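# Sort and nest bowls into patterned and plain stacks

## Task

Put every patterned bowl into one nested stack and every plain bowl into a second nested stack, then release all bowls so neither hand holds any.

## Robot and tools

Robot: two arms on a table. left_arm carries a left hand and right_arm a right hand, mirror images of each other. Base positions in the scene frame: left_arm (-0.045, +0.706, 0) m, right_arm (+0.062, -0.462, 0) m, each turned slightly about z. Scene frame: origin at table-top height midway between the nominal bases, +z up, +x out over the table, left_arm on the +y side. Image left and right do not follow these names. Anything that falls off the table, or is left on the floor, fails the job.

Frames: each arm reports its hand point pose (end_effector_position in m, end_effector_quat_wxyz, velocities in m/s and rad/s) and its Hand target in its own base frame. The fixed camera and the table use the scene frame. Hand point axes on the right hand: +z runs along the straight fingers toward the tips, +y points out of the palm face (the palm surface sits at y = -0.062), +x runs across the palm away from the thumb. On the left hand +x points toward the thumb instead. The knuckles sit at z = -0.017 and the straight fingertips reach about 0.139 m beyond that. A rigid mast near the wrist (x 0.05 to 0.10, z -0.16 to -0.11, on the palm side) can strike objects.

A ROW is 48 numbers, each in [-1, 1], always covering both arms. Order: left dx, dy, dz, rx, ry, rz; then 16 left hand motor numbers; left current_limit; left speed; then the same 24 for the right arm. The six pose numbers are an offset, not a pose: they are measured along that arm's base axes from its Hand target as it stood when the action or move began. 1.0 equals 0.6 m for dx, dy, dz and 180 degrees for rotation; rx, ry, rz form one rotation vector, turned about the Hand target position. Every row of an action counts from the same starting target, and a repeated offset moves further. Six zeros re-request the current Hand target. The controller caps each step's commanded orientation at 32 degrees from the measured one, so large turns need several steps.

Hand numbers, in this order: index_mcp, index_abd, index_pip, index_dip, middle_mcp, middle_abd, middle_pip, middle_dip, ring_mcp, ring_abd, ring_pip, ring_dip, thumb_cmc, thumb_axl, thumb_mcp, thumb_ipl. Each is an absolute goal angle scaled between the hinge's stops; lower values generally bend toward the palm. Alternatively put grasp numbers a, b, c, d (each -1 to +1) in the first four places and exact 0 in the other twelve: a curls index and middle tips, b bends all fingers at the knuckles, c brings the thumb across the palm, d curls the ring finger; all four 0 means an open hand. A zero is a goal, not 'leave alone': to keep a hand unchanged, resend its hand_goal, hand_current_limit and hand_speed. current_limit maps -1..+1 to 0..550 mA (floor 11 mA); speed sets motor slew as (speed+1)/2 of 8.5 rad/s. Initial values are +0.4 and -0.6.

Tools:
- execute_actions(actions, cameras): actions is a list of actions, each a table of up to 15 rows at 1/30 s per row (one action = 0.5 s); a shorter table repeats its final row. An empty list returns state plus all camera images.
- move(target, speed, blend, stop_force, zero, blocking, cameras): target is one 48-number row or up to 15 rows; every row's offsets count from the Hand targets at the move's start. speed is path top speed in m/s, 0.002 to 3.2 (default 0.25; turning up to twice that in rad/s), one value or one per target. blend (m) rounds corners of a list; 0 stops at each target. stop_force (N, 4 to 120) ends an arm's path when its wrist sensor feels that much push against its motion; omit it when backing away from a contact. zero (default true) rezeroes moving arms first. blocking=false returns after about 0.5 s and cannot be combined with stop_force. The result adds a move: line such as done, off_target, moving, held or fault, plus limits=paced (pose clipped) or limits=held (steps withheld).
- wait(seconds 0 to 10, cameras); stop(cameras) brakes a running move.
- zoom_image(camera, region [x0, y0, x1, y1] in pixels, at most 504 wide and high) for cam_high, cam_left_wrist or cam_right_wrist, all 896x504 images.
- zero_wrist_force(arm: left_arm or right_arm).
- finished_scene(scene 1) ends the scene for good.

Result lines: Hand target (next offsets start from it; the hand often rests slightly short, and the next command asks again), joint positions and torques, Wrist force and Wrist torque in the flange axes plus a peak line, hand_goal, hand_measured, hand_current_ma, hand_state (moving, goal, blocked, overload), hand_current_limit, hand_speed. Warnings: MOTOR HOT, OVER-TEMPERATURE FAULT, HAND FAULT, torque or force faults.

Avoid: dropping bowls or releasing them while they move; fast impacts; pushing past firm contact (arms are stiff; roughly 150 N net force or joint torque limits of 310/310/141/50.7/50.7/50.7 N m stop the arm for 10 s); any contact between the arms or one hand gripping the other; paths passing close to an arm's own base; finger motors held at 495 mA or more for 5 s, which shuts them down; long stretched or overloaded holding that overheats motors. Objects may occasionally be nudged by outside disturbances, so check images before finishing.

Each tool is called after "Call:" as a command line: name --argument value for each argument, lists and objects as JSON in quotes; but a table of rows of numbers goes row by row, as --pt "numbers of a row", without its own name.

## Session

Call:
execute_actions --actions '[]'

Scene clock: 0.00 s.
left_arm: end_effector_position=(+0.8633, +0.6317, +0.2397) hand_goal=(+0.754, +0.000, +0.576, +0.696, +0.754, +0.000, +0.576, +0.696, +0.754, +0.000, +0.576, +0.696, +0.714, +0.678, +0.226, +0.168) hand_measured=(+0.754, +0.000, +0.576, +0.696, +0.754, +0.000, +0.576, +0.696, +0.754, +0.000, +0.576, +0.696, +0.714, +0.678, +0.226, +0.168) hand_current_ma=(+0, +0, +0, +0, +0, +0, +0, +0, +0, +0, +0, +0, +0, +0, +0, +0) hand_state=(goal, goal, goal, goal, goal, goal, goal, goal, goal, goal, goal, goal, goal, goal, goal, goal) hand_current_limit=0.40 hand_speed=-0.60 end_effector_quat_wxyz=(+0.522, +0.181, +0.832, +0.044) | right_arm: end_effector_position=(+0.8216, +0.4153, +0.2062) hand_goal=(+0.754, +0.000, +0.576, +0.696, +0.754, +0.000, +0.576, +0.696, +0.754, +0.000, +0.576, +0.696, +0.714, +0.678, +0.226, +0.168) hand_measured=(+0.754, +0.000, +0.576, +0.696, +0.754, +0.000, +0.576, +0.696, +0.754, +0.000, +0.576, +0.696, +0.714, +0.678, +0.226, +0.168) hand_current_ma=(+0, +0, +0, +0, +0, +0, +0, +0, +0, +0, +0, +0, +0, +0, +0, +0) hand_state=(goal, goal, goal, goal, goal, goal, goal, goal, goal, goal, goal, goal, goal, goal, goal, goal) hand_current_limit=0.40 hand_speed=-0.60 end_effector_quat_wxyz=(-0.317, -0.254, +0.774, +0.485)
Joint positions: left_arm=[0.531 -0.918 1.311 0.178 2.15 2.208] | right_arm=[0.046 -0.379 0.935 2.153 0.897 0.542]
Joint velocities: within noise
Joint torques (N m): no reading
Wrist force (N): no reading
Wrist torque (N m): no reading
Wrist force, peak (N): no reading
Hand target: left_arm +0.8633, +0.6317, +0.2397; +0.522, +0.181, +0.832, +0.044 | right_arm +0.8216, +0.4153, +0.2062; -0.317, -0.254, +0.774, +0.485

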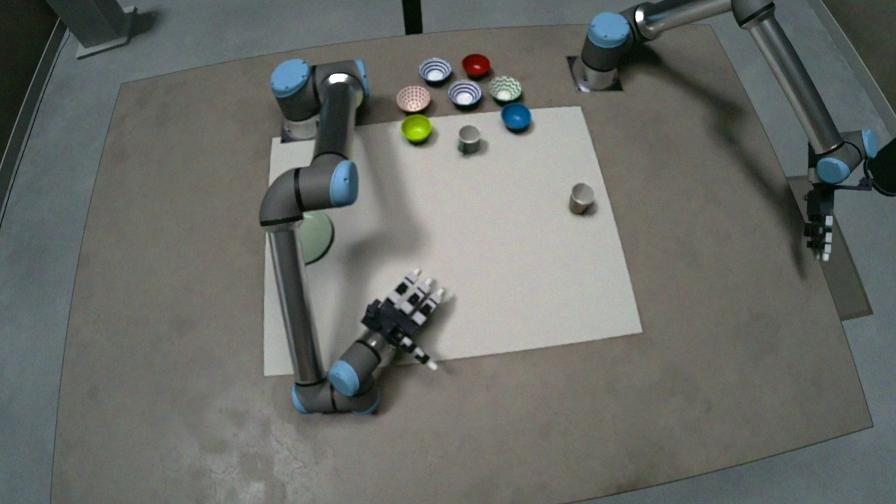

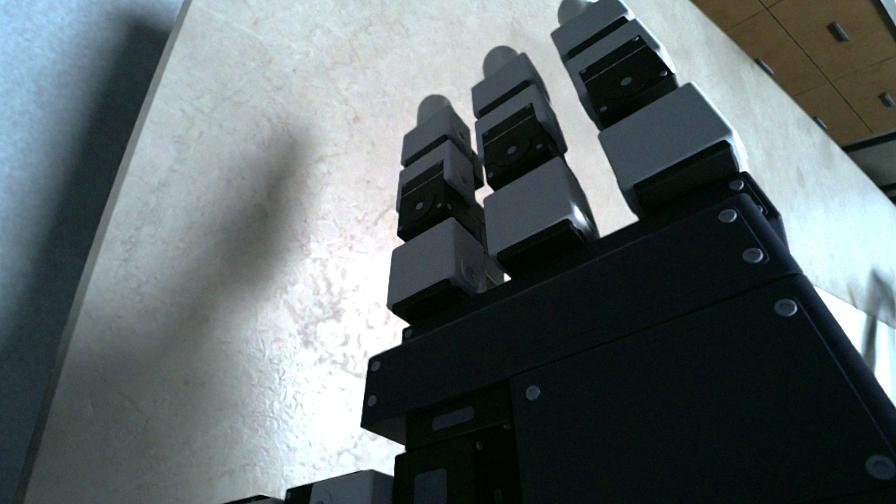

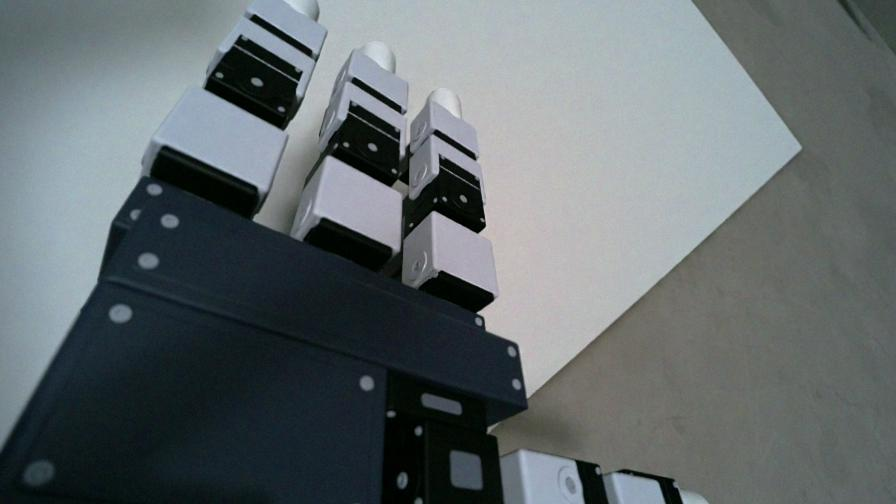

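Call:
zoom_image --camera "cam_high" --region '[370, 40, 550, 160]'

Call:
zoom_image --camera "cam_high" --region '[250, 30, 650, 255]'

Scaled by 2.800 from the camera's 896x504 image, which has a finer 1280x720 frame.

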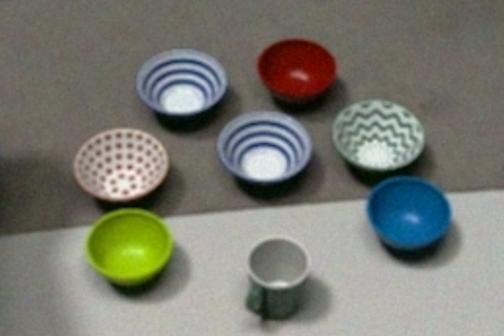

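Scaled by 1.260 from the camera's 896x504 image, which has a finer 1280x720 frame.

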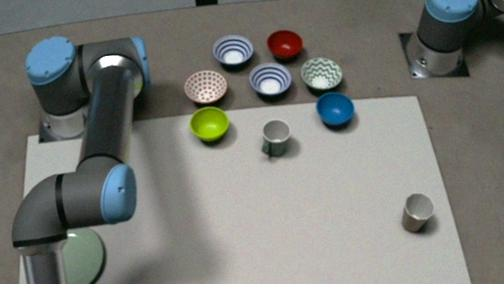

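Call:
zoom_image --camera "cam_high" --region '[250, 50, 430, 160]'

Call:
zoom_image --camera "cam_high" --region '[250, 160, 430, 280]'

Call:
zoom_image --camera "cam_high" --region '[540, 0, 896, 280]'

Scaled by 2.800 from the camera's 896x504 image, which has a finer 1280x720 frame.

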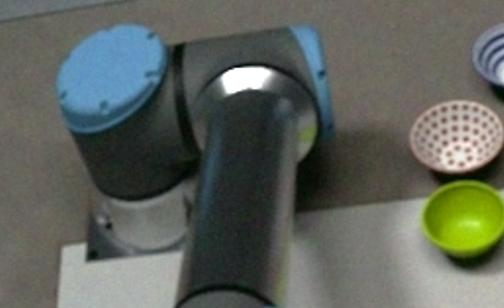

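Scaled by 2.800 from the camera's 896x504 image, which has a finer 1280x720 frame.

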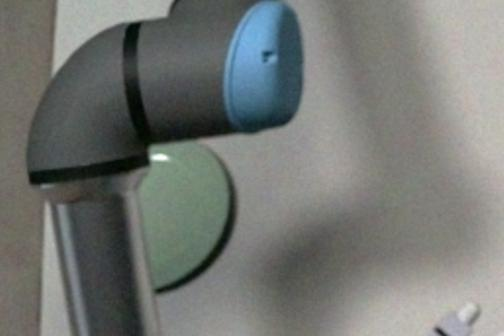

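Scaled by 1.416 from the camera's 896x504 image, which has a finer 1280x720 frame.

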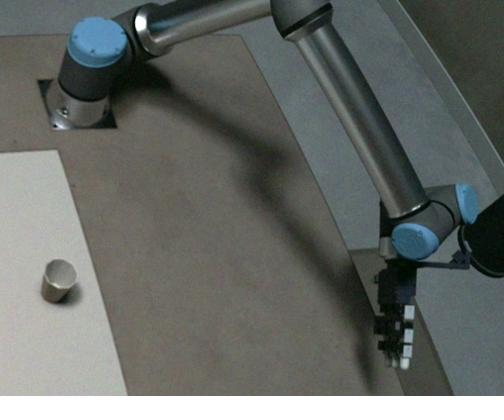

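Call:
move --target '[0,0,0,0,0,0,0,0,0,0,0,0,0,0,0,0,0,0,0,0,0,0,0.4,-0.6,-0.936,-0.0755,0.073,0,0,0.2222,0,0,0,0,0,0,0,0,0,0,0,0,0,0,0,0,0.4,-0.6]' --speed 0.4 --cameras '["all"]'

Scene clock: 29.63 s.
left_arm: end_effector_position=(+0.8633, +0.6317, +0.2397) hand_goal=(+0.750, +0.000, +0.580, +0.700, +0.750, +0.000, +0.580, +0.700, +0.750, +0.000, +0.580, +0.700, +0.710, +0.680, +0.230, +0.170) hand_measured=(+0.754, +0.000, +0.578, +0.698, +0.754, +0.000, +0.578, +0.698, +0.754, +0.000, +0.578, +0.698, +0.714, +0.678, +0.226, +0.168) hand_current_ma=(+4, +0, -2, -2, +3, +0, -1, -2, +4, +0, -2, -2, +4, -2, -6, -3) hand_state=(goal, goal, goal, goal, goal, goal, goal, goal, goal, goal, goal, goal, goal, goal, goal, goal) hand_current_limit=0.40 hand_speed=-0.60 end_effector_quat_wxyz=(+0.522, +0.181, +0.832, +0.044) | right_arm: end_effector_position=(+0.2603, +0.3701, +0.2500) hand_goal=(+0.750, +0.000, +0.580, +0.700, +0.750, +0.000, +0.580, +0.700, +0.750, +0.000, +0.580, +0.700, +0.710, +0.680, +0.230, +0.170) hand_measured=(+0.760, +0.000, +0.580, +0.698, +0.760, +0.000, +0.580, +0.698, +0.760, +0.000, +0.580, +0.698, +0.720, +0.678, +0.226, +0.168) hand_current_ma=(+30, +0, -1, -4, +30, +0, -1, -5, +25, +0, -1, -5, +26, -6, -10, -6) hand_state=(goal, goal, goal, goal, goal, goal, goal, goal, goal, goal, goal, goal, goal, goal, goal, goal) hand_current_limit=0.40 hand_speed=-0.60 end_effector_quat_wxyz=(-0.464, -0.504, +0.641, +0.348)
Joint positions: left_arm=[0.531 -0.918 1.311 0.178 2.15 2.208] | right_arm=[0.282 -0.898 2.017 1.678 1.325 0.348]
Joint torques (N m): left_arm=[1.53 -80.83 -41.85 0.77 0.83 -0.17] | right_arm=[15.55 -74.11 -5.77 -0.29 2.4 -1.64]
Wrist force (N): left_arm=[0.1 0.0 0.1] | right_arm=[0.1 1.3 0.2]
Wrist torque (N m): left_arm=[-0.01 -0.03 0.02] | right_arm=[0.11 -0.06 0.07]
Wrist force, peak (N): left_arm=[-0.3 -0.2 0.4] | right_arm=[0.0 1.9 1.1]
Hand target: left_arm +0.8633, +0.6317, +0.2397; +0.522, +0.181, +0.832, +0.044 | right_arm +0.2600, +0.3700, +0.2500; -0.464, -0.504, +0.641, +0.348
Off the commanded pose: left_arm 0.000 m, 0 deg | right_arm 0.000 m, 0 deg.
move: done
camera_calibration:
cam_right_wrist: T_world_to_cam=[[-0.115197, 0.918195, 0.37901, -0.372617], [0.902567, 0.256099, -0.346102, -0.294149], [-0.414853, 0.302212, -0.858234, 0.334073], [0, 0, 0, 1]] pos_world=[0.361157, 0.316505, 0.326133]

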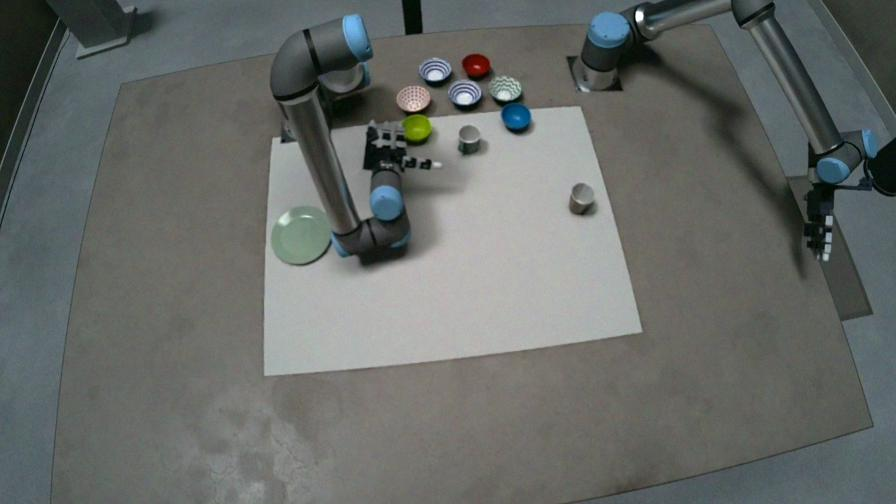

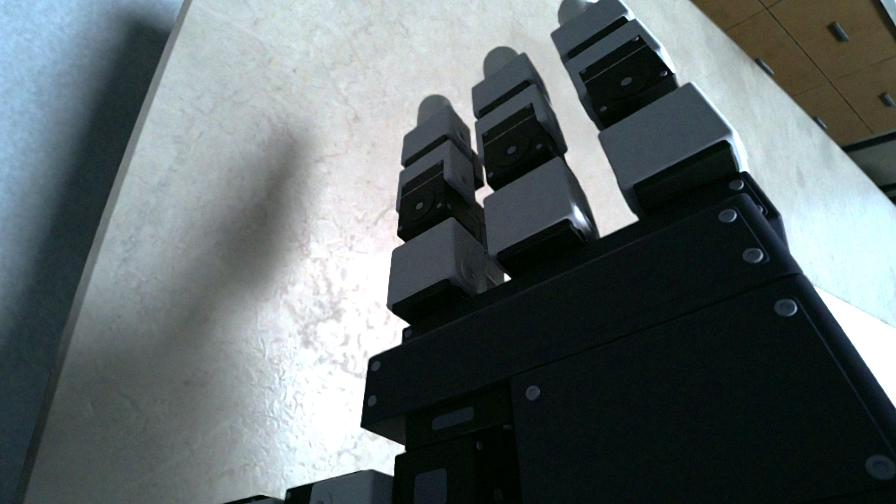

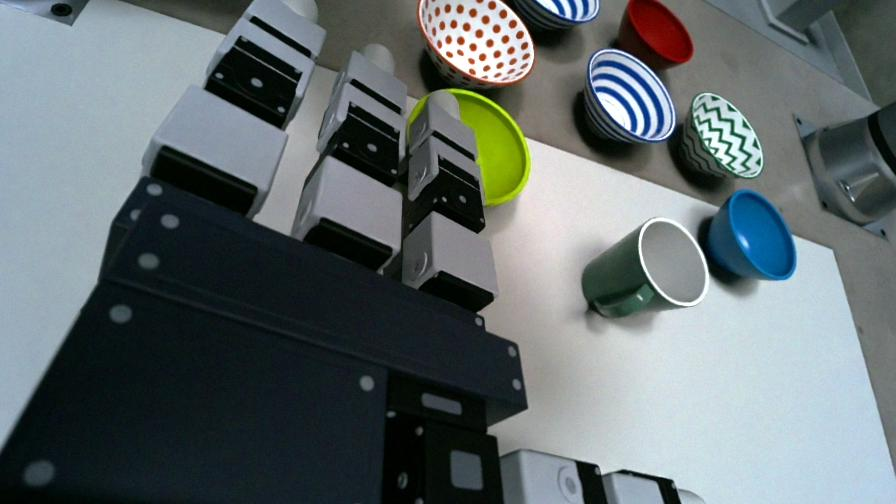

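Call:
zoom_image --camera "cam_right_wrist" --region '[400, 0, 820, 320]'

Call:
zoom_image --camera "cam_right_wrist" --region '[400, 0, 600, 215]'

Call:
zoom_image --camera "cam_right_wrist" --region '[560, 0, 820, 290]'

Scaled by 1.200 from the camera's 896x504 image, which has a finer 1280x720 frame.

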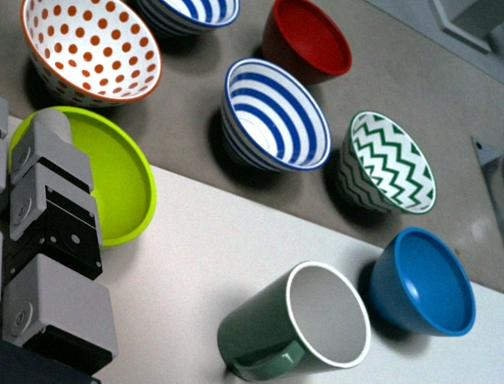

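Scaled by 2.344 from the camera's 896x504 image, which has a finer 1280x720 frame.

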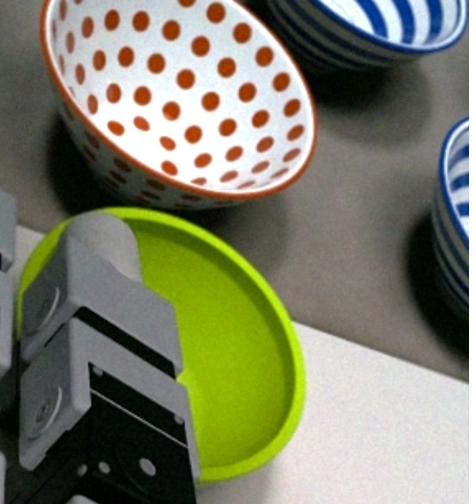

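Scaled by 1.738 from the camera's 896x504 image, which has a finer 1280x720 frame.

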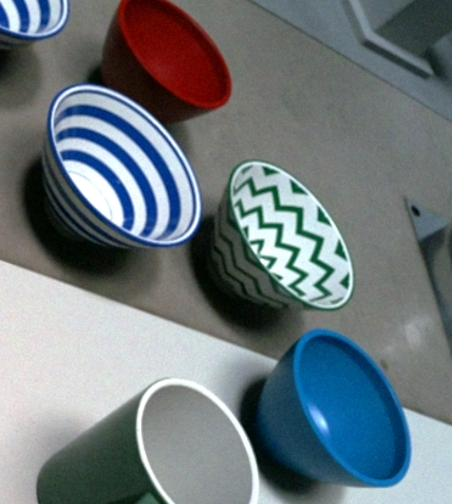

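Call:
move --pt "0 0 0 0 0 0 0 0 0 0 0 0 0 0 0 0 0 0 0 0 0 0 0.4 -0.6 -0.1 0.05 0.1 0.392 -0.221 0.17 0.685 0.15 -0.08 0.406 0.685 -0.15 -0.08 0.406 0.9 0.0 0.577 0.696 -0.643 0.677 0.337 -0.049 0.4 -0.6" --pt "0 0 0 0 0 0 0 0 0 0 0 0 0 0 0 0 0 0 0 0 0 0 0.4 -0.6 -0.2338 0.1112 -0.1833 0.784 -0.442 0.34 0.685 0.15 -0.08 0.406 0.685 -0.15 -0.08 0.406 0.9 0.0 0.577 0.696 -0.643 0.677 0.337 -0.049 0.4 -0.6" --speed 0.6 --blend '[0.05,0]' --cameras '["all"]'

Scene clock: 43.70 s.
left_arm: end_effector_position=(+0.8633, +0.6317, +0.2397) hand_goal=(+0.750, +0.000, +0.580, +0.700, +0.750, +0.000, +0.580, +0.700, +0.750, +0.000, +0.580, +0.700, +0.710, +0.680, +0.230, +0.170) hand_measured=(+0.754, +0.000, +0.578, +0.698, +0.754, +0.000, +0.578, +0.698, +0.754, +0.000, +0.578, +0.698, +0.714, +0.678, +0.226, +0.168) hand_current_ma=(+4, +0, -2, -2, +3, +0, -1, -2, +4, +0, -2, -2, +4, -2, -6, -3) hand_state=(goal, goal, goal, goal, goal, goal, goal, goal, goal, goal, goal, goal, goal, goal, goal, goal) hand_current_limit=0.40 hand_speed=-0.60 end_effector_quat_wxyz=(+0.522, +0.181, +0.832, +0.044) | right_arm: end_effector_position=(+0.1198, +0.4368, +0.1400) hand_goal=(+0.686, +0.150, -0.080, +0.406, +0.686, -0.150, -0.080, +0.406, +0.900, +0.000, +0.578, +0.696, -0.642, +0.678, +0.338, -0.048) hand_measured=(+0.680, +0.148, -0.078, +0.408, +0.680, -0.148, -0.078, +0.410, +0.894, +0.000, +0.578, +0.698, -0.644, +0.678, +0.334, -0.046) hand_current_ma=(-15, -4, +3, +5, -16, +2, +3, +6, -16, +0, +0, +3, -5, +0, -13, +3) hand_state=(goal, goal, goal, goal, goal, goal, goal, goal, goal, goal, goal, goal, goal, goal, goal, goal) hand_current_limit=0.40 hand_speed=-0.60 end_effector_quat_wxyz=(-0.553, +0.793, +0.210, -0.147)
Joint positions: left_arm=[0.531 -0.918 1.311 0.178 2.15 2.208] | right_arm=[0.349 -1.28 2.395 0.888 0.389 -2.031]
Joint torques (N m): left_arm=[5.98 -80.84 -42.1 0.9 0.85 -0.01] | right_arm=[-10.52 -27.68 -6.21 8.39 -4.98 -2.22]
Wrist force (N): left_arm=[-0.2 0.1 -0.2] | right_arm=[0.9 -0.4 -2.2]
Wrist torque (N m): left_arm=[0.03 0.01 -0.01] | right_arm=[0.31 0.02 0.21]
Wrist force, peak (N): left_arm=[0.2 0.5 -0.2] | right_arm=[1.5 -0.5 -2.5]
Hand target: left_arm +0.8633, +0.6317, +0.2397; +0.522, +0.181, +0.832, +0.044 | right_arm +0.1198, +0.4368, +0.1400; -0.553, +0.793, +0.210, -0.147
Off the commanded pose: left_arm 0.000 m, 0 deg | right_arm 0.000 m, 0 deg.
move: done
camera_calibration:
cam_right_wrist: T_world_to_cam=[[-0.56494, -0.603519, -0.562679, 0.441978], [-0.0836674, -0.636513, 0.766715, 0.129715], [-0.820879, 0.480225, 0.309096, -0.0313001], [0, 0, 0, 1]] pos_world=[0.23485, 0.364338, 0.158912]

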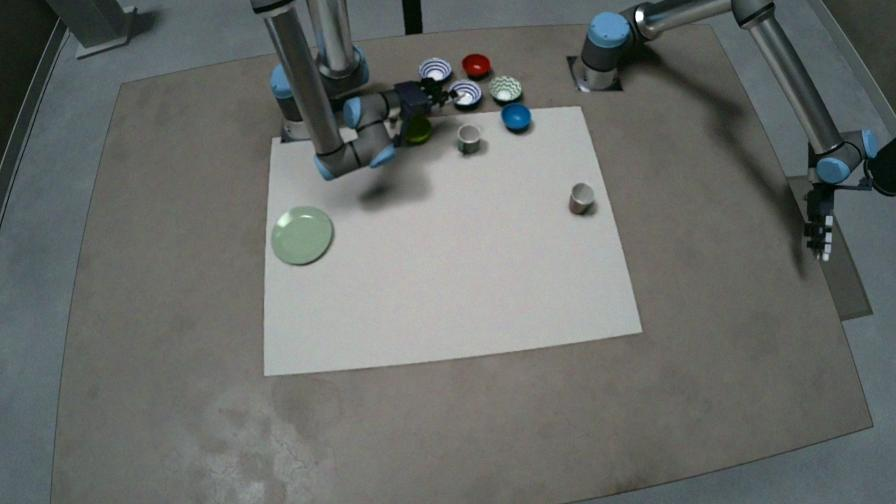

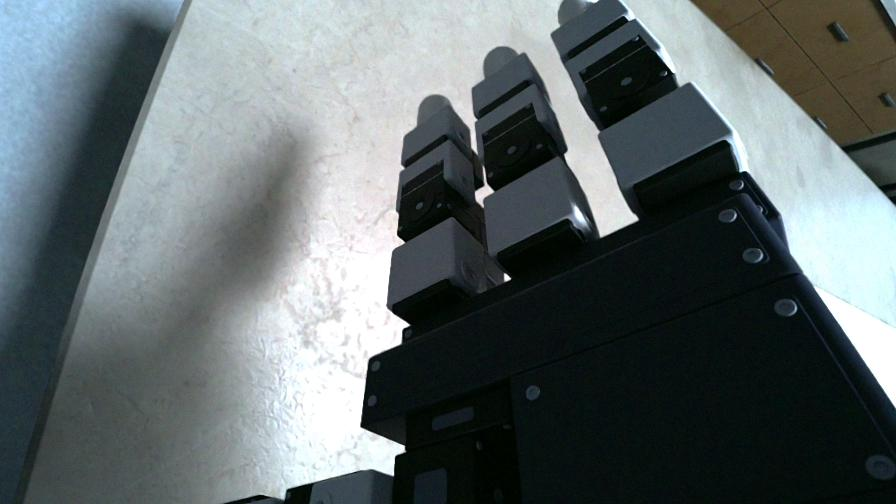

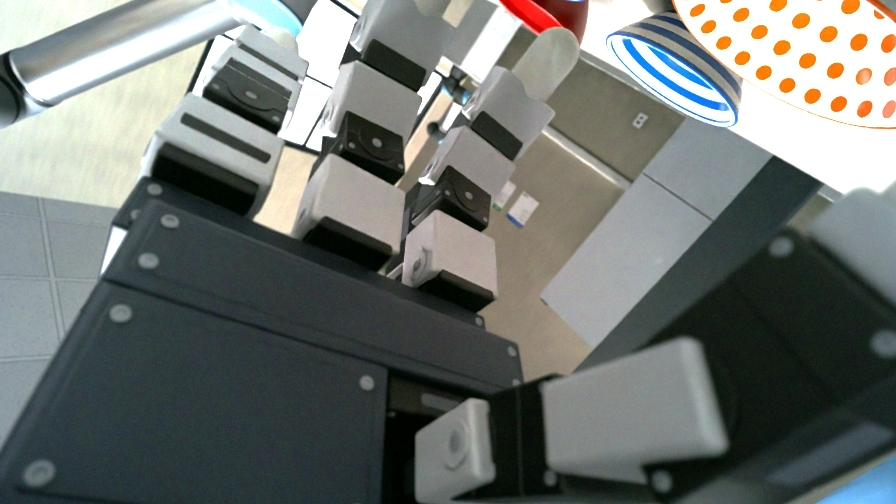

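Call:
zoom_image --camera "cam_high" --region '[330, 40, 530, 180]'

Scaled by 2.520 from the camera's 896x504 image, which has a finer 1280x720 frame.

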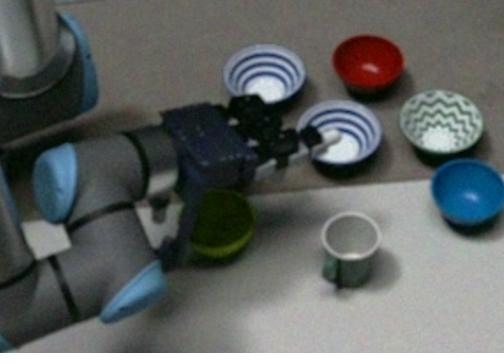

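Call:
zoom_image --camera "cam_high" --region '[370, 60, 480, 160]'

Scaled by 4.582 from the camera's 896x504 image, which has a finer 1280x720 frame.

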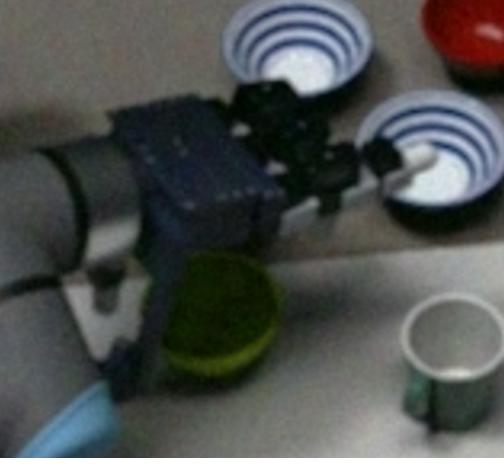

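Call:
move --target '[0,0,0,0,0,0,0,0,0,0,0,0,0,0,0,0,0,0,0,0,0,0,0.4,-0.6,0,0,-0.1267,0,0,0,0.685,0.15,-0.08,0.406,0.685,-0.15,-0.08,0.406,0.9,0.0,0.577,0.696,-0.643,0.677,0.337,-0.049,0.4,-0.6]' --speed 0.15 --stop_force 15 --cameras '["cam_high","cam_right_wrist"]'

Call:
zoom_image --camera "cam_high" --region '[370, 60, 480, 160]'

Scene clock: 49.80 s.
left_arm: end_effector_position=(+0.8633, +0.6317, +0.2397) hand_goal=(+0.750, +0.000, +0.580, +0.700, +0.750, +0.000, +0.580, +0.700, +0.750, +0.000, +0.580, +0.700, +0.710, +0.680, +0.230, +0.170) hand_measured=(+0.754, +0.000, +0.578, +0.698, +0.754, +0.000, +0.578, +0.698, +0.754, +0.000, +0.578, +0.698, +0.714, +0.678, +0.226, +0.168) hand_current_ma=(+4, +0, -2, -2, +3, +0, -1, -2, +4, +0, -2, -2, +4, -2, -6, -3) hand_state=(goal, goal, goal, goal, goal, goal, goal, goal, goal, goal, goal, goal, goal, goal, goal, goal) hand_current_limit=0.40 hand_speed=-0.60 end_effector_quat_wxyz=(+0.522, +0.181, +0.832, +0.044) | right_arm: end_effector_position=(+0.1198, +0.4368, +0.0640) hand_goal=(+0.686, +0.150, -0.080, +0.406, +0.686, -0.150, -0.080, +0.406, +0.900, +0.000, +0.578, +0.696, -0.642, +0.678, +0.338, -0.048) hand_measured=(+0.680, +0.148, -0.078, +0.408, +0.680, -0.148, -0.078, +0.410, +0.894, +0.000, +0.578, +0.698, -0.644, +0.678, +0.334, -0.046) hand_current_ma=(-17, -4, +3, +5, -17, +2, +3, +6, -18, +0, +0, +3, -4, +0, -13, +3) hand_state=(goal, goal, goal, goal, goal, goal, goal, goal, goal, goal, goal, goal, goal, goal, goal, goal) hand_current_limit=0.40 hand_speed=-0.60 end_effector_quat_wxyz=(-0.553, +0.793, +0.210, -0.147)
Joint positions: left_arm=[0.531 -0.918 1.311 0.178 2.15 2.208] | right_arm=[0.349 -1.108 2.406 0.705 0.389 -2.032]
Joint torques (N m): left_arm=[4.47 -75.95 -41.47 0.51 0.09 0.15] | right_arm=[18.6 -33.97 -16.54 0.26 -4.8 2.65]
Wrist force (N): left_arm=[-0.1 0.2 0.0] | right_arm=[1.4 -0.6 -1.8]
Wrist torque (N m): left_arm=[0.02 0.01 -0.01] | right_arm=[0.24 -0.10 -0.01]
Wrist force, peak (N): left_arm=[-0.4 -0.2 0.1] | right_arm=[1.4 -1.1 -2.6]
Hand target: left_arm +0.8633, +0.6317, +0.2397; +0.522, +0.181, +0.832, +0.044 | right_arm +0.1198, +0.4368, +0.0640; -0.553, +0.793, +0.210, -0.147
Off the commanded pose: left_arm 0.000 m, 0 deg | right_arm 0.000 m, 0 deg.
move: done
camera_calibration:
cam_right_wrist: T_world_to_cam=[[-0.564886, -0.603547, -0.562702, 0.399214], [-0.0834326, -0.636654, 0.766623, 0.187988], [-0.82094, 0.480003, 0.309281, -0.00772888], [0, 0, 0, 1]] pos_world=[0.23485, 0.364338, 0.082913]
Images, in order (width x height): cam_high 896x504, cam_right_wrist 896x504.

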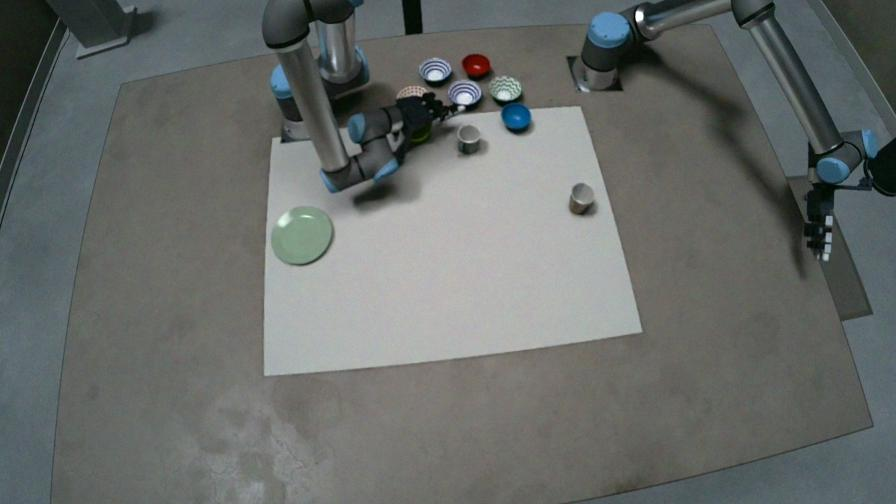

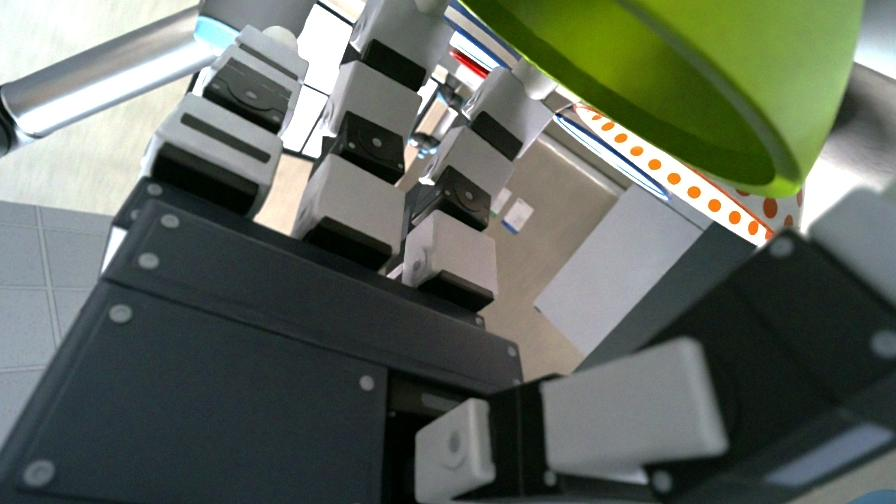

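Scaled by 4.582 from the camera's 896x504 image, which has a finer 1280x720 frame.

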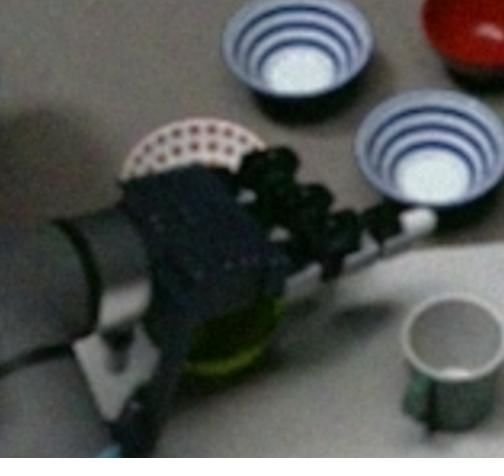

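Call:
zoom_image --camera "cam_right_wrist" --region '[420, 0, 896, 260]'

Scaled by 1.059 from the camera's 896x504 image, which has a finer 1280x720 frame.

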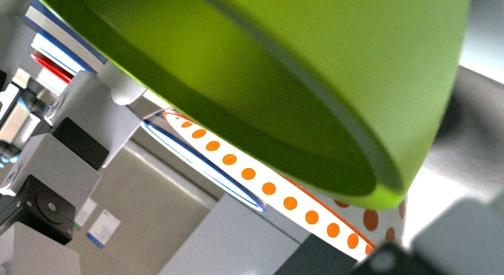

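Call:
move --target '[0,0,0,0,0,0,0,0,0,0,0,0,0,0,0,0,0,0,0,0,0,0,0.4,-0.6,0,0,0,0,0,0,0.45,0.15,-0.08,0.406,0.45,-0.15,-0.08,0.406,0.9,0.0,0.577,0.696,-0.643,0.677,0.14,-0.049,0.4,-0.9]' --cameras '["cam_right_wrist"]'

Scene clock: 51.43 s.
left_arm: end_effector_position=(+0.8633, +0.6317, +0.2397) hand_goal=(+0.750, +0.000, +0.580, +0.700, +0.750, +0.000, +0.580, +0.700, +0.750, +0.000, +0.580, +0.700, +0.710, +0.680, +0.230, +0.170) hand_measured=(+0.754, +0.000, +0.578, +0.698, +0.754, +0.000, +0.578, +0.698, +0.754, +0.000, +0.578, +0.698, +0.714, +0.678, +0.226, +0.168) hand_current_ma=(+4, +0, -2, -2, +3, +0, -1, -2, +4, +0, -2, -2, +4, -2, -6, -3) hand_state=(goal, goal, goal, goal, goal, goal, goal, goal, goal, goal, goal, goal, goal, goal, goal, goal) hand_current_limit=0.40 hand_speed=-0.60 end_effector_quat_wxyz=(+0.522, +0.181, +0.832, +0.044) | right_arm: end_effector_position=(+0.1198, +0.4368, +0.0640) hand_goal=(+0.450, +0.150, -0.080, +0.406, +0.450, -0.150, -0.080, +0.406, +0.900, +0.000, +0.578, +0.696, -0.642, +0.678, +0.140, -0.048) hand_measured=(+0.446, +0.148, -0.078, +0.408, +0.464, -0.150, -0.076, +0.410, +0.894, +0.000, +0.578, +0.698, -0.642, +0.678, +0.160, -0.046) hand_current_ma=(-10, -4, +3, +5, +41, +1, +11, +6, -18, +0, +0, +3, +0, +0, +79, +5) hand_state=(goal, goal, goal, goal, goal, goal, goal, goal, goal, goal, goal, goal, goal, goal, goal, goal) hand_current_limit=0.40 hand_speed=-0.90 end_effector_quat_wxyz=(-0.553, +0.793, +0.210, -0.147)
Joint positions: left_arm=[0.531 -0.918 1.311 0.178 2.15 2.208] | right_arm=[0.349 -1.108 2.406 0.705 0.389 -2.032]
Joint torques (N m): left_arm=[1.67 -79.55 -41.24 0.58 0.33 -0.69] | right_arm=[17.87 -33.74 -16.85 0.54 -4.8 2.06]
Wrist force (N): left_arm=[0.1 -0.1 0.2] | right_arm=[0.8 -0.4 -2.0]
Wrist torque (N m): left_arm=[-0.02 -0.01 0.01] | right_arm=[0.29 -0.01 -0.04]
Wrist force, peak (N): left_arm=[-0.1 0.3 0.4] | right_arm=[1.5 -0.5 -2.5]
Hand target: left_arm +0.8633, +0.6317, +0.2397; +0.522, +0.181, +0.832, +0.044 | right_arm +0.1198, +0.4368, +0.0640; -0.553, +0.793, +0.210, -0.147
Off the commanded pose: left_arm 0.000 m, 0 deg | right_arm 0.000 m, 0 deg.
move: done
camera_calibration:
cam_right_wrist: T_world_to_cam=[[-0.564886, -0.603547, -0.562702, 0.399214], [-0.0834326, -0.636654, 0.766623, 0.187988], [-0.82094, 0.480003, 0.309281, -0.00772888], [0, 0, 0, 1]] pos_world=[0.23485, 0.364338, 0.082913]
Images, in order (width x height): cam_right_wrist 896x504.

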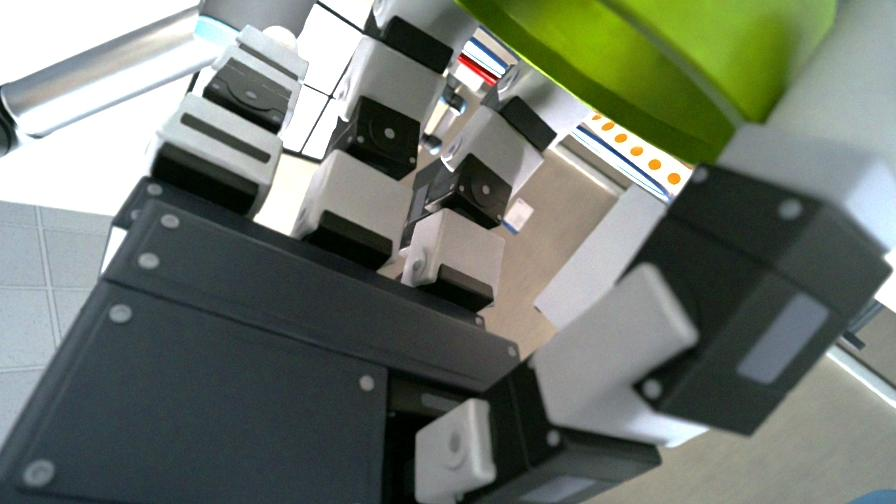

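Call:
move --target '[0,0,0,0,0,0,0,0,0,0,0,0,0,0,0,0,0,0,0,0,0,0,0.4,-0.6,0,0,0,0,0,0,0.385,0.15,-0.08,0.406,0.405,-0.15,-0.08,0.406,0.9,0.0,0.577,0.696,-0.643,0.677,0.06,-0.049,0.4,-0.9]'

Scene clock: 52.33 s.
left_arm: end_effector_position=(+0.8633, +0.6317, +0.2397) hand_goal=(+0.750, +0.000, +0.580, +0.700, +0.750, +0.000, +0.580, +0.700, +0.750, +0.000, +0.580, +0.700, +0.710, +0.680, +0.230, +0.170) hand_measured=(+0.754, +0.000, +0.578, +0.698, +0.754, +0.000, +0.578, +0.698, +0.754, +0.000, +0.578, +0.698, +0.714, +0.678, +0.226, +0.168) hand_current_ma=(+4, +0, -2, -2, +3, +0, -1, -2, +4, +0, -2, -2, +4, -2, -6, -3) hand_state=(goal, goal, goal, goal, goal, goal, goal, goal, goal, goal, goal, goal, goal, goal, goal, goal) hand_current_limit=0.40 hand_speed=-0.60 end_effector_quat_wxyz=(+0.522, +0.181, +0.832, +0.044) | right_arm: end_effector_position=(+0.1198, +0.4368, +0.0640) hand_goal=(+0.386, +0.150, -0.080, +0.406, +0.406, -0.150, -0.080, +0.406, +0.900, +0.000, +0.578, +0.696, -0.642, +0.678, +0.060, -0.048) hand_measured=(+0.426, +0.152, -0.068, +0.408, +0.452, -0.152, -0.066, +0.410, +0.894, +0.000, +0.578, +0.698, -0.640, +0.678, +0.150, -0.036) hand_current_ma=(+140, +2, +31, +5, +171, -4, +40, +6, -18, +0, +0, +3, +3, +0, +385, +49) hand_state=(blocked, goal, goal, goal, blocked, goal, goal, goal, goal, goal, goal, goal, goal, goal, blocked, goal) hand_current_limit=0.40 hand_speed=-0.90 end_effector_quat_wxyz=(-0.553, +0.793, +0.210, -0.147)
Joint positions: left_arm=[0.531 -0.918 1.311 0.178 2.15 2.208] | right_arm=[0.349 -1.108 2.406 0.705 0.389 -2.032]
Joint torques (N m): left_arm=[3.69 -81.9 -41.49 0.93 0.6 -0.57] | right_arm=[15.69 -33.89 -15.72 0.41 -4.02 2.29]
Wrist force (N): left_arm=[-0.1 -0.1 0.1] | right_arm=[1.0 -0.8 -2.5]
Wrist torque (N m): left_arm=[-0.03 0.00 0.00] | right_arm=[0.28 -0.04 -0.03]
Wrist force, peak (N): left_arm=[0.0 -0.2 0.3] | right_arm=[1.3 -0.4 -2.7]
Hand target: left_arm +0.8633, +0.6317, +0.2397; +0.522, +0.181, +0.832, +0.044 | right_arm +0.1198, +0.4368, +0.0640; -0.553, +0.793, +0.210, -0.147
Off the commanded pose: left_arm 0.000 m, 0 deg | right_arm 0.000 m, 0 deg.
move: done

Call:
move --target '[0,0,0,0,0,0,0,0,0,0,0,0,0,0,0,0,0,0,0,0,0,0,0.4,-0.6,0,0,0.06,0,0,0,0.385,0.15,-0.08,0.406,0.405,-0.15,-0.08,0.406,0.9,0.0,0.577,0.696,-0.643,0.677,0.06,-0.049,0.4,-0.9]' --speed 0.08 --cameras '["cam_right_wrist","cam_high"]'

Call:
zoom_image --camera "cam_high" --region '[370, 60, 480, 160]'

Scene clock: 56.57 s.
left_arm: end_effector_position=(+0.8633, +0.6317, +0.2397) hand_goal=(+0.750, +0.000, +0.580, +0.700, +0.750, +0.000, +0.580, +0.700, +0.750, +0.000, +0.580, +0.700, +0.710, +0.680, +0.230, +0.170) hand_measured=(+0.754, +0.000, +0.578, +0.698, +0.754, +0.000, +0.578, +0.698, +0.754, +0.000, +0.578, +0.698, +0.714, +0.678, +0.226, +0.168) hand_current_ma=(+4, +0, -2, -2, +3, +0, -1, -2, +4, +0, -2, -2, +4, -2, -6, -3) hand_state=(goal, goal, goal, goal, goal, goal, goal, goal, goal, goal, goal, goal, goal, goal, goal, goal) hand_current_limit=0.40 hand_speed=-0.60 end_effector_quat_wxyz=(+0.522, +0.181, +0.832, +0.044) | right_arm: end_effector_position=(+0.1197, +0.4368, +0.0999) hand_goal=(+0.386, +0.150, -0.080, +0.406, +0.406, -0.150, -0.080, +0.406, +0.900, +0.000, +0.578, +0.696, -0.642, +0.678, +0.060, -0.048) hand_measured=(+0.426, +0.152, -0.068, +0.408, +0.452, -0.154, -0.064, +0.410, +0.894, +0.000, +0.578, +0.698, -0.638, +0.678, +0.148, -0.034) hand_current_ma=(+140, +3, +33, +5, +171, -6, +46, +8, -18, +0, +0, +3, +7, +0, +385, +56) hand_state=(blocked, goal, goal, goal, blocked, goal, goal, goal, goal, goal, goal, goal, goal, goal, blocked, goal) hand_current_limit=0.40 hand_speed=-0.90 end_effector_quat_wxyz=(-0.553, +0.793, +0.210, -0.147)
Joint positions: left_arm=[0.531 -0.918 1.311 0.178 2.15 2.208] | right_arm=[0.349 -1.191 2.404 0.79 0.389 -2.031]
Joint torques (N m): left_arm=[3.41 -81.71 -41.37 -0.2 0.11 -0.91] | right_arm=[-8.74 -46.39 -20.69 8.2 0.98 -1.56]
Wrist force (N): left_arm=[0.3 0.0 0.2] | right_arm=[1.3 0.2 -1.7]
Wrist torque (N m): left_arm=[-0.02 -0.04 0.03] | right_arm=[0.28 -0.09 0.19]
Wrist force, peak (N): left_arm=[-0.3 0.2 0.3] | right_arm=[1.3 -1.1 -2.9]
Hand target: left_arm +0.8633, +0.6317, +0.2397; +0.522, +0.181, +0.832, +0.044 | right_arm +0.1198, +0.4368, +0.1000; -0.553, +0.793, +0.210, -0.147
Off the commanded pose: left_arm 0.000 m, 0 deg | right_arm 0.000 m, 0 deg.
move: done
camera_calibration:
cam_right_wrist: T_world_to_cam=[[-0.564891, -0.603583, -0.562659, 0.419424], [-0.083401, -0.63662, 0.766655, 0.160443], [-0.82094, 0.480003, 0.309281, -0.018832], [0, 0, 0, 1]] pos_world=[0.23485, 0.364338, 0.118813]
Images, in order (width x height): cam_high 896x504, cam_right_wrist 896x504.

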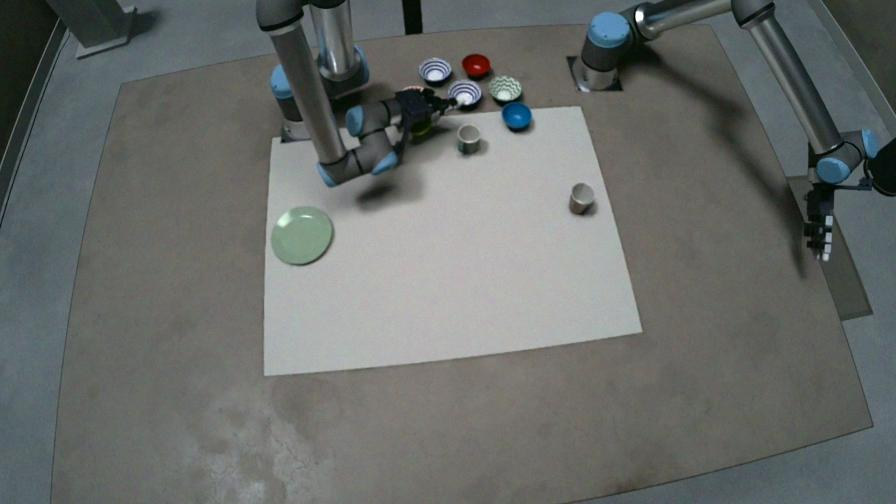

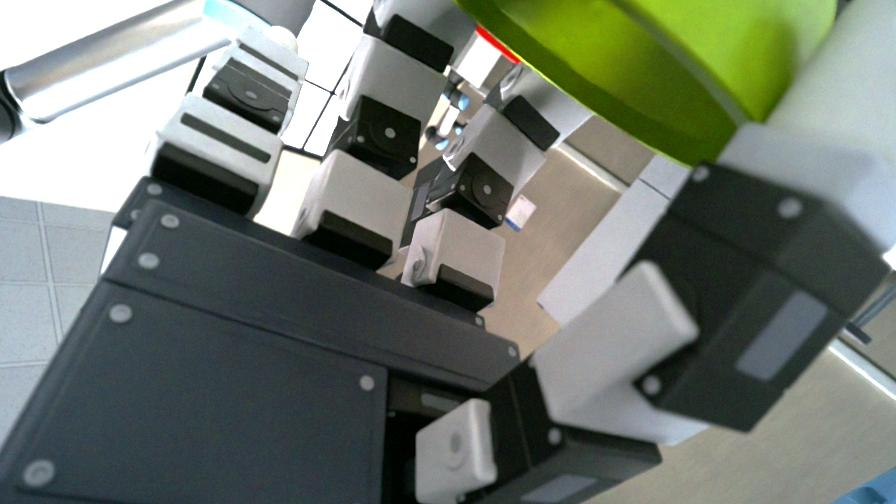

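Scaled by 4.582 from the camera's 896x504 image, which has a finer 1280x720 frame.

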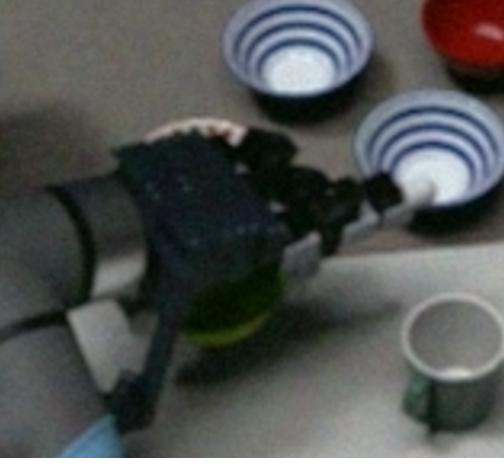

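Call:
move --pt "0 0 0 0 0 0 0 0 0 0 0 0 0 0 0 0 0 0 0 0 0 0 0.4 -0.6 0 0 0.1333 0 0 0 0.385 0.15 -0.08 0.406 0.405 -0.15 -0.08 0.406 0.9 0.0 0.577 0.696 -0.643 0.677 0.06 -0.049 0.4 -0.9" --pt "0 0 0 0 0 0 0 0 0 0 0 0 0 0 0 0 0 0 0 0 0 0 0.4 -0.6 -0.0543 0.6218 0.1333 0 0 0 0.385 0.15 -0.08 0.406 0.405 -0.15 -0.08 0.406 0.9 0.0 0.577 0.696 -0.643 0.677 0.06 -0.049 0.4 -0.9" --pt "0 0 0 0 0 0 0 0 0 0 0 0 0 0 0 0 0 0 0 0 0 0 0.4 -0.6 -0.0543 0.6218 0.0667 0 0 0 0.385 0.15 -0.08 0.406 0.405 -0.15 -0.08 0.406 0.9 0.0 0.577 0.696 -0.643 0.677 0.06 -0.049 0.4 -0.9" --speed 0.2 --blend '[0.04,0.04,0]' --cameras '["cam_right_wrist","cam_high"]'

Call:
zoom_image --camera "cam_high" --region '[460, 40, 580, 150]'

Scene clock: 62.50 s.
left_arm: end_effector_position=(+0.8633, +0.6317, +0.2397) hand_goal=(+0.750, +0.000, +0.580, +0.700, +0.750, +0.000, +0.580, +0.700, +0.750, +0.000, +0.580, +0.700, +0.710, +0.680, +0.230, +0.170) hand_measured=(+0.754, +0.000, +0.578, +0.698, +0.754, +0.000, +0.578, +0.698, +0.754, +0.000, +0.578, +0.698, +0.714, +0.678, +0.226, +0.168) hand_current_ma=(+4, +0, -2, -2, +3, +0, -1, -2, +4, +0, -2, -2, +4, -2, -6, -3) hand_state=(goal, goal, goal, goal, goal, goal, goal, goal, goal, goal, goal, goal, goal, goal, goal, goal) hand_current_limit=0.40 hand_speed=-0.60 end_effector_quat_wxyz=(+0.522, +0.181, +0.832, +0.044) | right_arm: end_effector_position=(+0.0871, +0.8097, +0.1401) hand_goal=(+0.386, +0.150, -0.080, +0.406, +0.406, -0.150, -0.080, +0.406, +0.900, +0.000, +0.578, +0.696, -0.642, +0.678, +0.060, -0.048) hand_measured=(+0.426, +0.152, -0.068, +0.408, +0.452, -0.154, -0.064, +0.410, +0.892, +0.000, +0.578, +0.698, -0.638, +0.678, +0.146, -0.034) hand_current_ma=(+140, +3, +35, +5, +171, -6, +47, +9, -19, +0, +0, +3, +8, +0, +385, +57) hand_state=(blocked, goal, goal, goal, blocked, goal, goal, goal, goal, goal, goal, goal, goal, goal, blocked, goal) hand_current_limit=0.40 hand_speed=-0.90 end_effector_quat_wxyz=(-0.553, +0.793, +0.210, -0.147)
Joint positions: left_arm=[0.531 -0.918 1.311 0.178 2.15 2.208] | right_arm=[1 -1.122 1.746 0.047 0.588 -0.582]
Joint torques (N m): left_arm=[4.2 -78.2 -40.83 0.62 0.22 -0.7] | right_arm=[15.43 -55.39 -44.14 -2.28 1.83 2.24]
Wrist force (N): left_arm=[0.1 0.0 0.0] | right_arm=[0.4 1.0 -0.9]
Wrist torque (N m): left_arm=[0.00 -0.02 0.01] | right_arm=[0.32 0.03 -0.23]
Wrist force, peak (N): left_arm=[-0.3 -0.1 0.3] | right_arm=[1.4 1.1 -2.2]
Hand target: left_arm +0.8633, +0.6317, +0.2397; +0.522, +0.181, +0.832, +0.044 | right_arm +0.0872, +0.8098, +0.1400; -0.553, +0.793, +0.210, -0.147
Off the commanded pose: left_arm 0.000 m, 0 deg | right_arm 0.000 m, 0 deg.
move: done; blend cut to 0.02 m at target 2
camera_calibration:
cam_right_wrist: T_world_to_cam=[[-0.564896, -0.603622, -0.562613, 0.648726], [-0.0833667, -0.636583, 0.766689, 0.36426], [-0.82094, 0.480003, 0.309281, -0.237021], [0, 0, 0, 1]] pos_world=[0.20225, 0.737238, 0.159013]
Images, in order (width x height): cam_high 896x504, cam_right_wrist 896x504.

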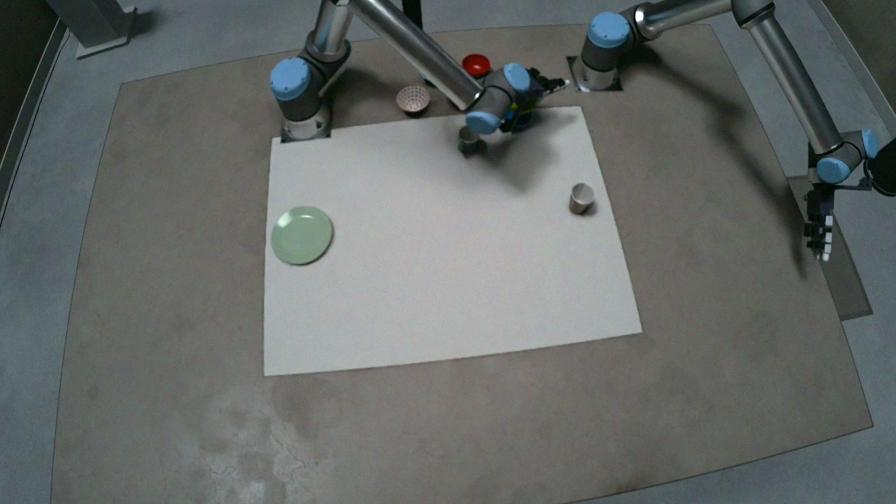

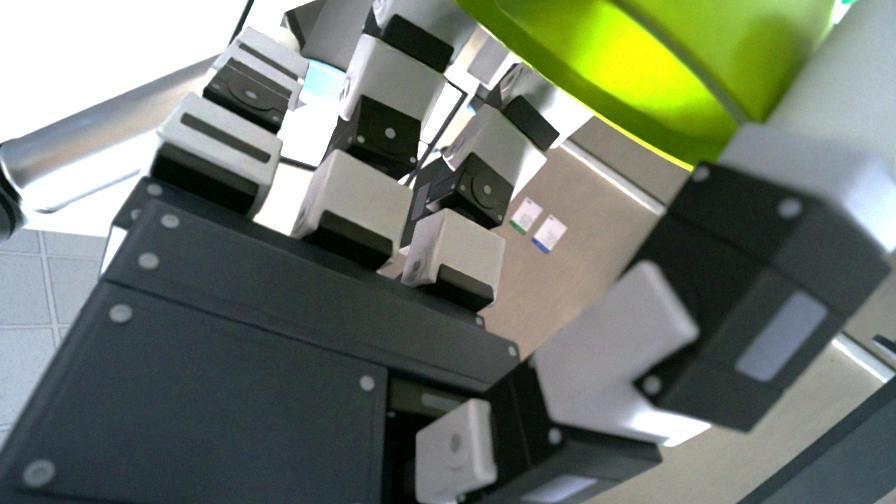

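Scaled by 4.200 from the camera's 896x504 image, which has a finer 1280x720 frame.

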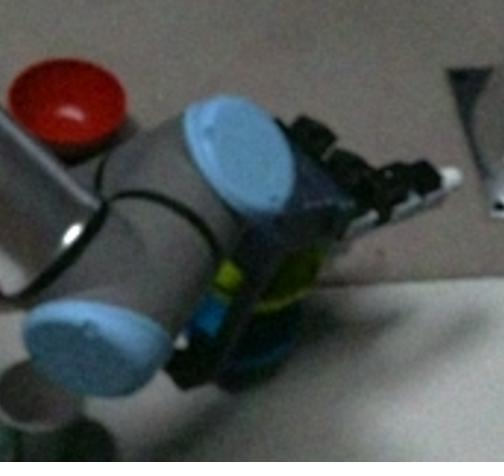

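Call:
zoom_image --camera "cam_high" --region '[495, 75, 555, 140]'

Scaled by 7.754 from the camera's 896x504 image, which has a finer 1280x720 frame.

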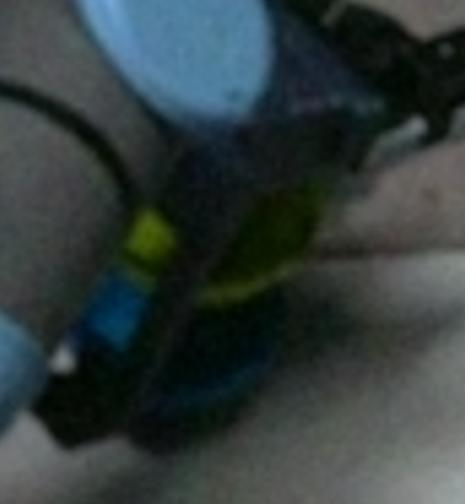

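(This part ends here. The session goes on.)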